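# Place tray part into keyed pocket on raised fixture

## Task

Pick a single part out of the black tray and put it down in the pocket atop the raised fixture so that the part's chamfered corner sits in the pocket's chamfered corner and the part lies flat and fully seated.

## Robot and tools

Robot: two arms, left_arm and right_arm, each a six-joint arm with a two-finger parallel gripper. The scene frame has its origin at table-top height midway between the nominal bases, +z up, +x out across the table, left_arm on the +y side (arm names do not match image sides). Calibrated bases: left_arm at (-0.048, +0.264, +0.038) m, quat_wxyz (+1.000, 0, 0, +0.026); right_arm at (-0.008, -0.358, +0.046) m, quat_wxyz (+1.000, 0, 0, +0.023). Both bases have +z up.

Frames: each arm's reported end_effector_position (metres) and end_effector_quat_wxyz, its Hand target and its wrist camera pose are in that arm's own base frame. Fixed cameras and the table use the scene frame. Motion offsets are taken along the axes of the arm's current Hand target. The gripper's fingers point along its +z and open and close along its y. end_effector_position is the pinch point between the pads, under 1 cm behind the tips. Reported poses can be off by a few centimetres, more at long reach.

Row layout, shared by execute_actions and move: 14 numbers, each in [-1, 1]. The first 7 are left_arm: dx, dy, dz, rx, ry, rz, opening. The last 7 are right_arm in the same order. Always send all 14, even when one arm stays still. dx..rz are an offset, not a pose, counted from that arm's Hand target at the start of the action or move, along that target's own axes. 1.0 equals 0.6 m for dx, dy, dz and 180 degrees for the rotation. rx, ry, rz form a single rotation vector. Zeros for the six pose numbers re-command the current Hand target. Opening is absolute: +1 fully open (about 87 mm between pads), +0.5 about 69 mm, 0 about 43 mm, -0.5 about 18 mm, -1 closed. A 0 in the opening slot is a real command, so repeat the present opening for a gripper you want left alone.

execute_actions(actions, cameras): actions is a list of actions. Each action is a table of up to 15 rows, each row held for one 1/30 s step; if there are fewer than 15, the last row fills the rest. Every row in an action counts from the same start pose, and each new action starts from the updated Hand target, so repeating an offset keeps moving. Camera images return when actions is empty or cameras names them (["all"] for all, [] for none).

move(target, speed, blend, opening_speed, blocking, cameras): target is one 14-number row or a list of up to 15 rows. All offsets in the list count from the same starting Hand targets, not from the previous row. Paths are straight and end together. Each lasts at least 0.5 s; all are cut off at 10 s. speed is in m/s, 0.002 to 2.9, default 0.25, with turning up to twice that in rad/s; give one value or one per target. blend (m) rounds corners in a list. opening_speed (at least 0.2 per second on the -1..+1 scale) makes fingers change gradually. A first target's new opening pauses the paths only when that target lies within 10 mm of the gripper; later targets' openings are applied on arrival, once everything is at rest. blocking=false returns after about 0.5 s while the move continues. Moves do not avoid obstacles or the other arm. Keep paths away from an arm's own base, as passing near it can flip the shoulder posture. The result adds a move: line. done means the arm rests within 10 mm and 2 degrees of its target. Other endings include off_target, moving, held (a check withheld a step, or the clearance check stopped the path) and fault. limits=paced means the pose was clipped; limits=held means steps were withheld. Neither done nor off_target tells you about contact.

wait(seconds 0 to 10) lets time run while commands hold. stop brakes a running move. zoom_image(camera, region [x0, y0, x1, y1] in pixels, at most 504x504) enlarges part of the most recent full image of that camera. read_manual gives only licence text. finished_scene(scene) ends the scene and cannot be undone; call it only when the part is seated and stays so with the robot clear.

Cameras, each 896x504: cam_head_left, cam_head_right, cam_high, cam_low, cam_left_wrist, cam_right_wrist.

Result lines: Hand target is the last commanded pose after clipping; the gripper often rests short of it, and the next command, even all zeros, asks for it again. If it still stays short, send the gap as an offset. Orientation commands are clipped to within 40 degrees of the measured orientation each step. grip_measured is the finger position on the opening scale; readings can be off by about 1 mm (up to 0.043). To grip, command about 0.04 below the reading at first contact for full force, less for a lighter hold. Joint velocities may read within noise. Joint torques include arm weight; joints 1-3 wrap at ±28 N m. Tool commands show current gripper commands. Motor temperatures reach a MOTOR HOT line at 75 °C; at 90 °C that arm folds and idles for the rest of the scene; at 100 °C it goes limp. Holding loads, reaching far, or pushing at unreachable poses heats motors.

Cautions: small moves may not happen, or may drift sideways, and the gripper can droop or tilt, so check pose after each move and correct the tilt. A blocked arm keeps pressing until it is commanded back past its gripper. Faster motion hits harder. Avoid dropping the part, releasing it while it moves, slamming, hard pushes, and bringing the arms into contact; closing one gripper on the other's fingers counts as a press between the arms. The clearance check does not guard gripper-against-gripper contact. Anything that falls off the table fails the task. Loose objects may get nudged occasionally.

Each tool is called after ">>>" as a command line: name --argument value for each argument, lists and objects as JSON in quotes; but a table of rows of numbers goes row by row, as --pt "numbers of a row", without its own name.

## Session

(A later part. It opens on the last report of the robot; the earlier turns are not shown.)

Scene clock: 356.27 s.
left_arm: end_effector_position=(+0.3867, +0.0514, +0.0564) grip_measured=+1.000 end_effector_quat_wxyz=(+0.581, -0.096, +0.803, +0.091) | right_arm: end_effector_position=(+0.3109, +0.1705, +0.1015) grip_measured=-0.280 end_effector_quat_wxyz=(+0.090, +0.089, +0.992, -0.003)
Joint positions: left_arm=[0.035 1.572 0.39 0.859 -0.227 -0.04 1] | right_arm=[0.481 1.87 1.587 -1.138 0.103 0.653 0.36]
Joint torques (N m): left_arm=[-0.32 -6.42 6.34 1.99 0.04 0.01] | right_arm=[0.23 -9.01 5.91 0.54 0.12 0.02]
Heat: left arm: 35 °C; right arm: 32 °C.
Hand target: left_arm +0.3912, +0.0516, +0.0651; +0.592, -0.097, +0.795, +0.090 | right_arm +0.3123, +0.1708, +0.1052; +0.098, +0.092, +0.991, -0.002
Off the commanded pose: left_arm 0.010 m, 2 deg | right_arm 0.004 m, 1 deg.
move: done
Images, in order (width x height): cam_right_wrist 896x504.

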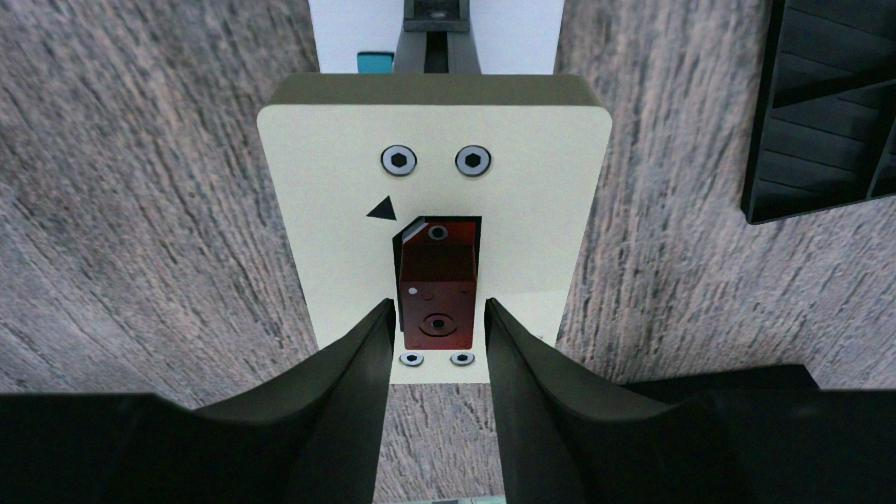

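>>> move --target '[0, 0, 0, 0, 0, 0, 1, 0, 0, -0.1, 0, 0, 0, -0.2]' --speed 0.06 --cameras '["cam_right_wrist", "cam_high", "cam_head_left"]'

>>> zoom_image --camera "cam_right_wrist" --region '[365, 100, 515, 270]'

>>> zoom_image --camera "cam_high" --region '[525, 265, 575, 315]'

>>> zoom_image --camera "cam_head_left" --region '[440, 195, 500, 255]'

Scene clock: 363.90 s.
left_arm: end_effector_position=(+0.3867, +0.0514, +0.0564) grip_measured=+1.000 end_effector_quat_wxyz=(+0.581, -0.096, +0.803, +0.091) | right_arm: end_effector_position=(+0.2978, +0.1692, +0.1479) grip_measured=-0.200 end_effector_quat_wxyz=(+0.076, +0.089, +0.993, -0.013)
Joint positions: left_arm=[0.035 1.572 0.39 0.859 -0.227 -0.04 1] | right_arm=[0.496 1.867 1.766 -1.358 0.106 0.669 0.4]
Joint torques (N m): left_arm=[-0.31 -6.42 6.34 2 0.04 0.01] | right_arm=[0.61 -10.39 7.98 0.37 0.12 0.05]
Heat: left arm: 35 °C; right arm: 33 °C.
Hand target: left_arm +0.3912, +0.0516, +0.0651; +0.592, -0.097, +0.795, +0.090 | right_arm +0.3006, +0.1722, +0.1641; +0.098, +0.092, +0.991, -0.002
Off the commanded pose: left_arm 0.010 m, 2 deg | right_arm 0.017 m, 3 deg.
move: off_target (right_arm)
Images, in order (width x height): cam_head_left 896x504, cam_high 896x504, cam_right_wrist 896x504.

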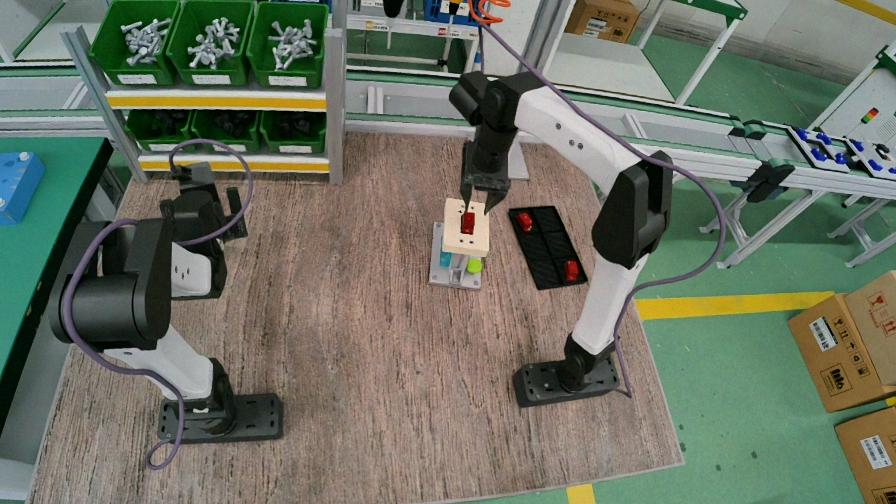

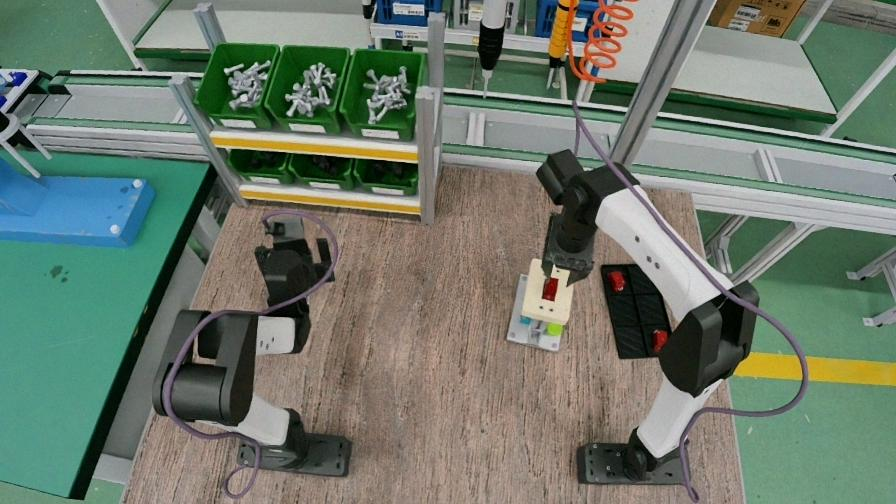

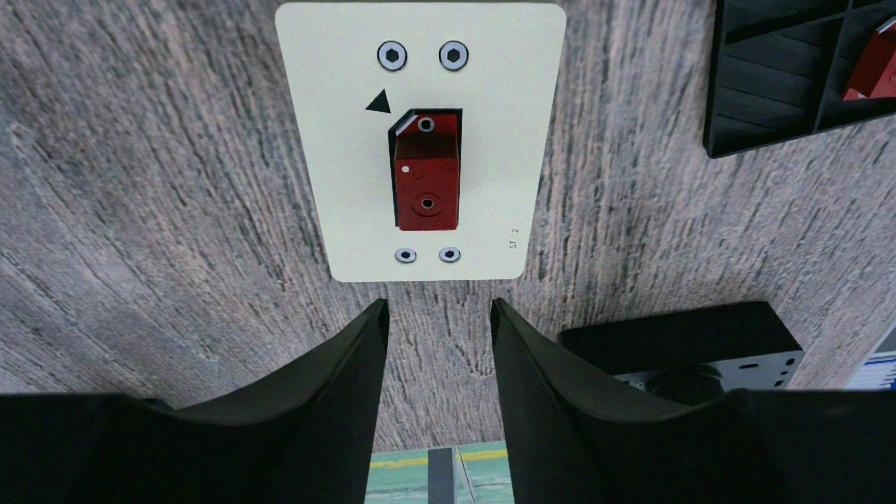

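Scaled by 2.965 from the camera's 896x504 image, which has a finer 1280x720 frame.

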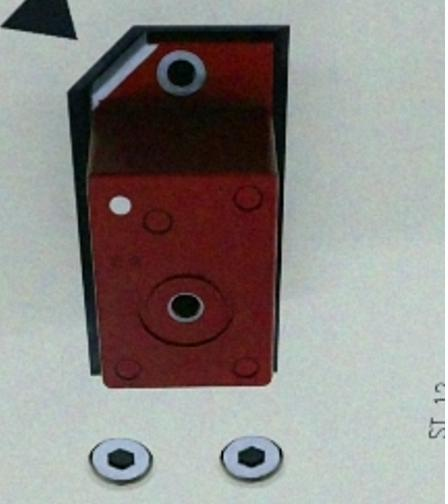

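Scaled by 10.080 from the camera's 896x504 image, which has a finer 1280x720 frame.

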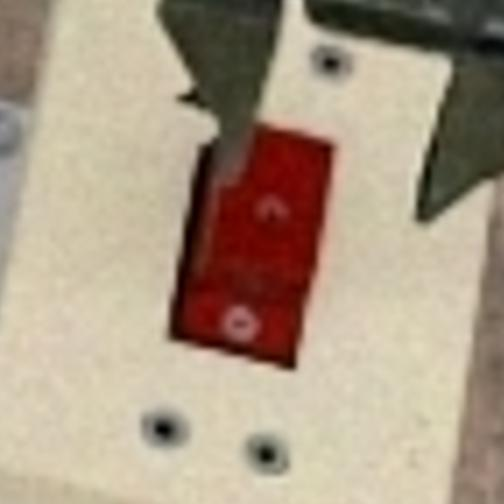

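Scaled by 8.400 from the camera's 896x504 image, which has a finer 1280x720 frame.

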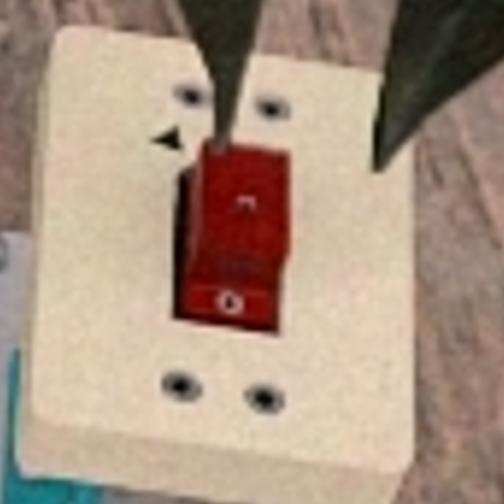

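>>> wait --seconds 0.1 --cameras '["cam_low", "cam_right_wrist"]'

>>> zoom_image --camera "cam_low" --region '[270, 150, 430, 250]'

Scene clock: 392.53 s.
left_arm: end_effector_position=(+0.3867, +0.0514, +0.0564) grip_measured=+1.000 end_effector_quat_wxyz=(+0.581, -0.096, +0.803, +0.091) | right_arm: end_effector_position=(+0.2976, +0.1690, +0.1479) grip_measured=-0.200 end_effector_quat_wxyz=(+0.075, +0.089, +0.993, -0.014)
Joint positions: left_arm=[0.035 1.572 0.39 0.859 -0.227 -0.04 1] | right_arm=[0.496 1.867 1.766 -1.359 0.106 0.669 0.4]
Joint torques (N m): left_arm=[-0.32 -6.43 6.35 1.99 0.04 0.01] | right_arm=[0.61 -10.39 7.97 0.38 0.12 0.05]
Heat: left arm: 35 °C; right arm: 35 °C.
Hand target: left_arm +0.3912, +0.0516, +0.0651; +0.592, -0.097, +0.795, +0.090 | right_arm +0.3006, +0.1721, +0.1641; +0.098, +0.092, +0.991, -0.002
Tool commands: left_gripper/opening=+1.0 right_gripper/opening=-0.2
Off the commanded pose: left_arm 0.010 m, 2 deg | right_arm 0.017 m, 3 deg.
wait: 0.10 s; at rest from the start
Images, in order (width x height): cam_low 896x504, cam_right_wrist 896x504.

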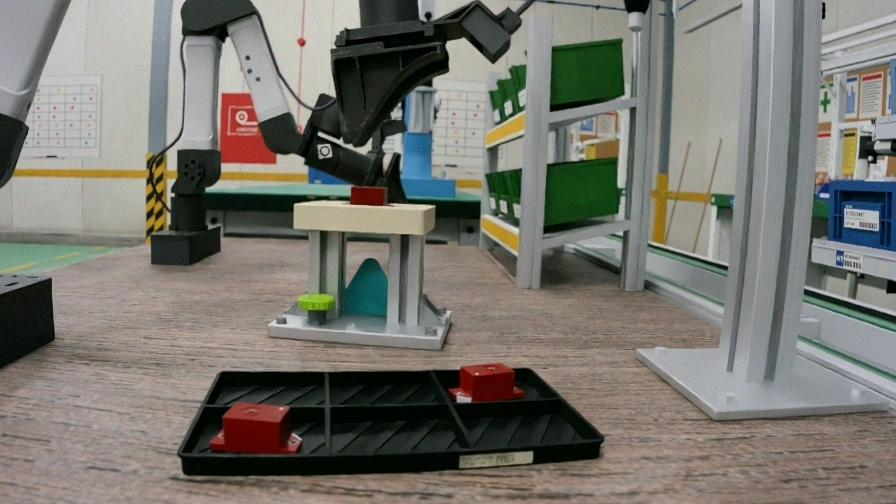

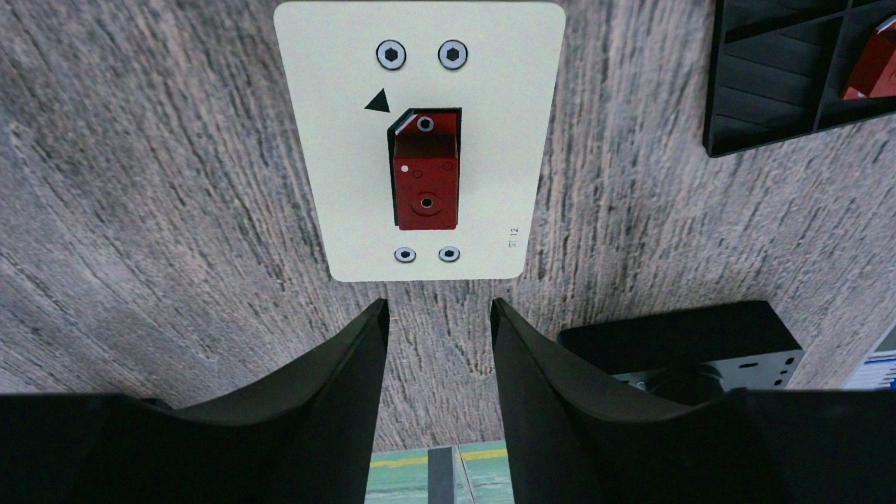

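Scaled by 3.150 from the camera's 896x504 image, which has a finer 1280x720 frame.

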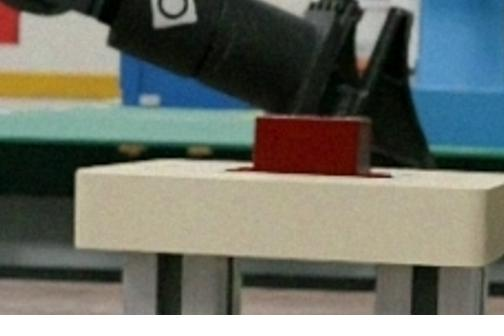

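>>> zoom_image --camera "cam_low" --region '[335, 178, 405, 218]'

Scaled by 7.200 from the camera's 896x504 image, which has a finer 1280x720 frame.

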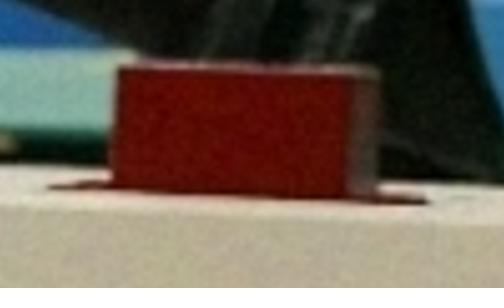

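>>> finished_scene --scene 2

The scene is finished: the task was done.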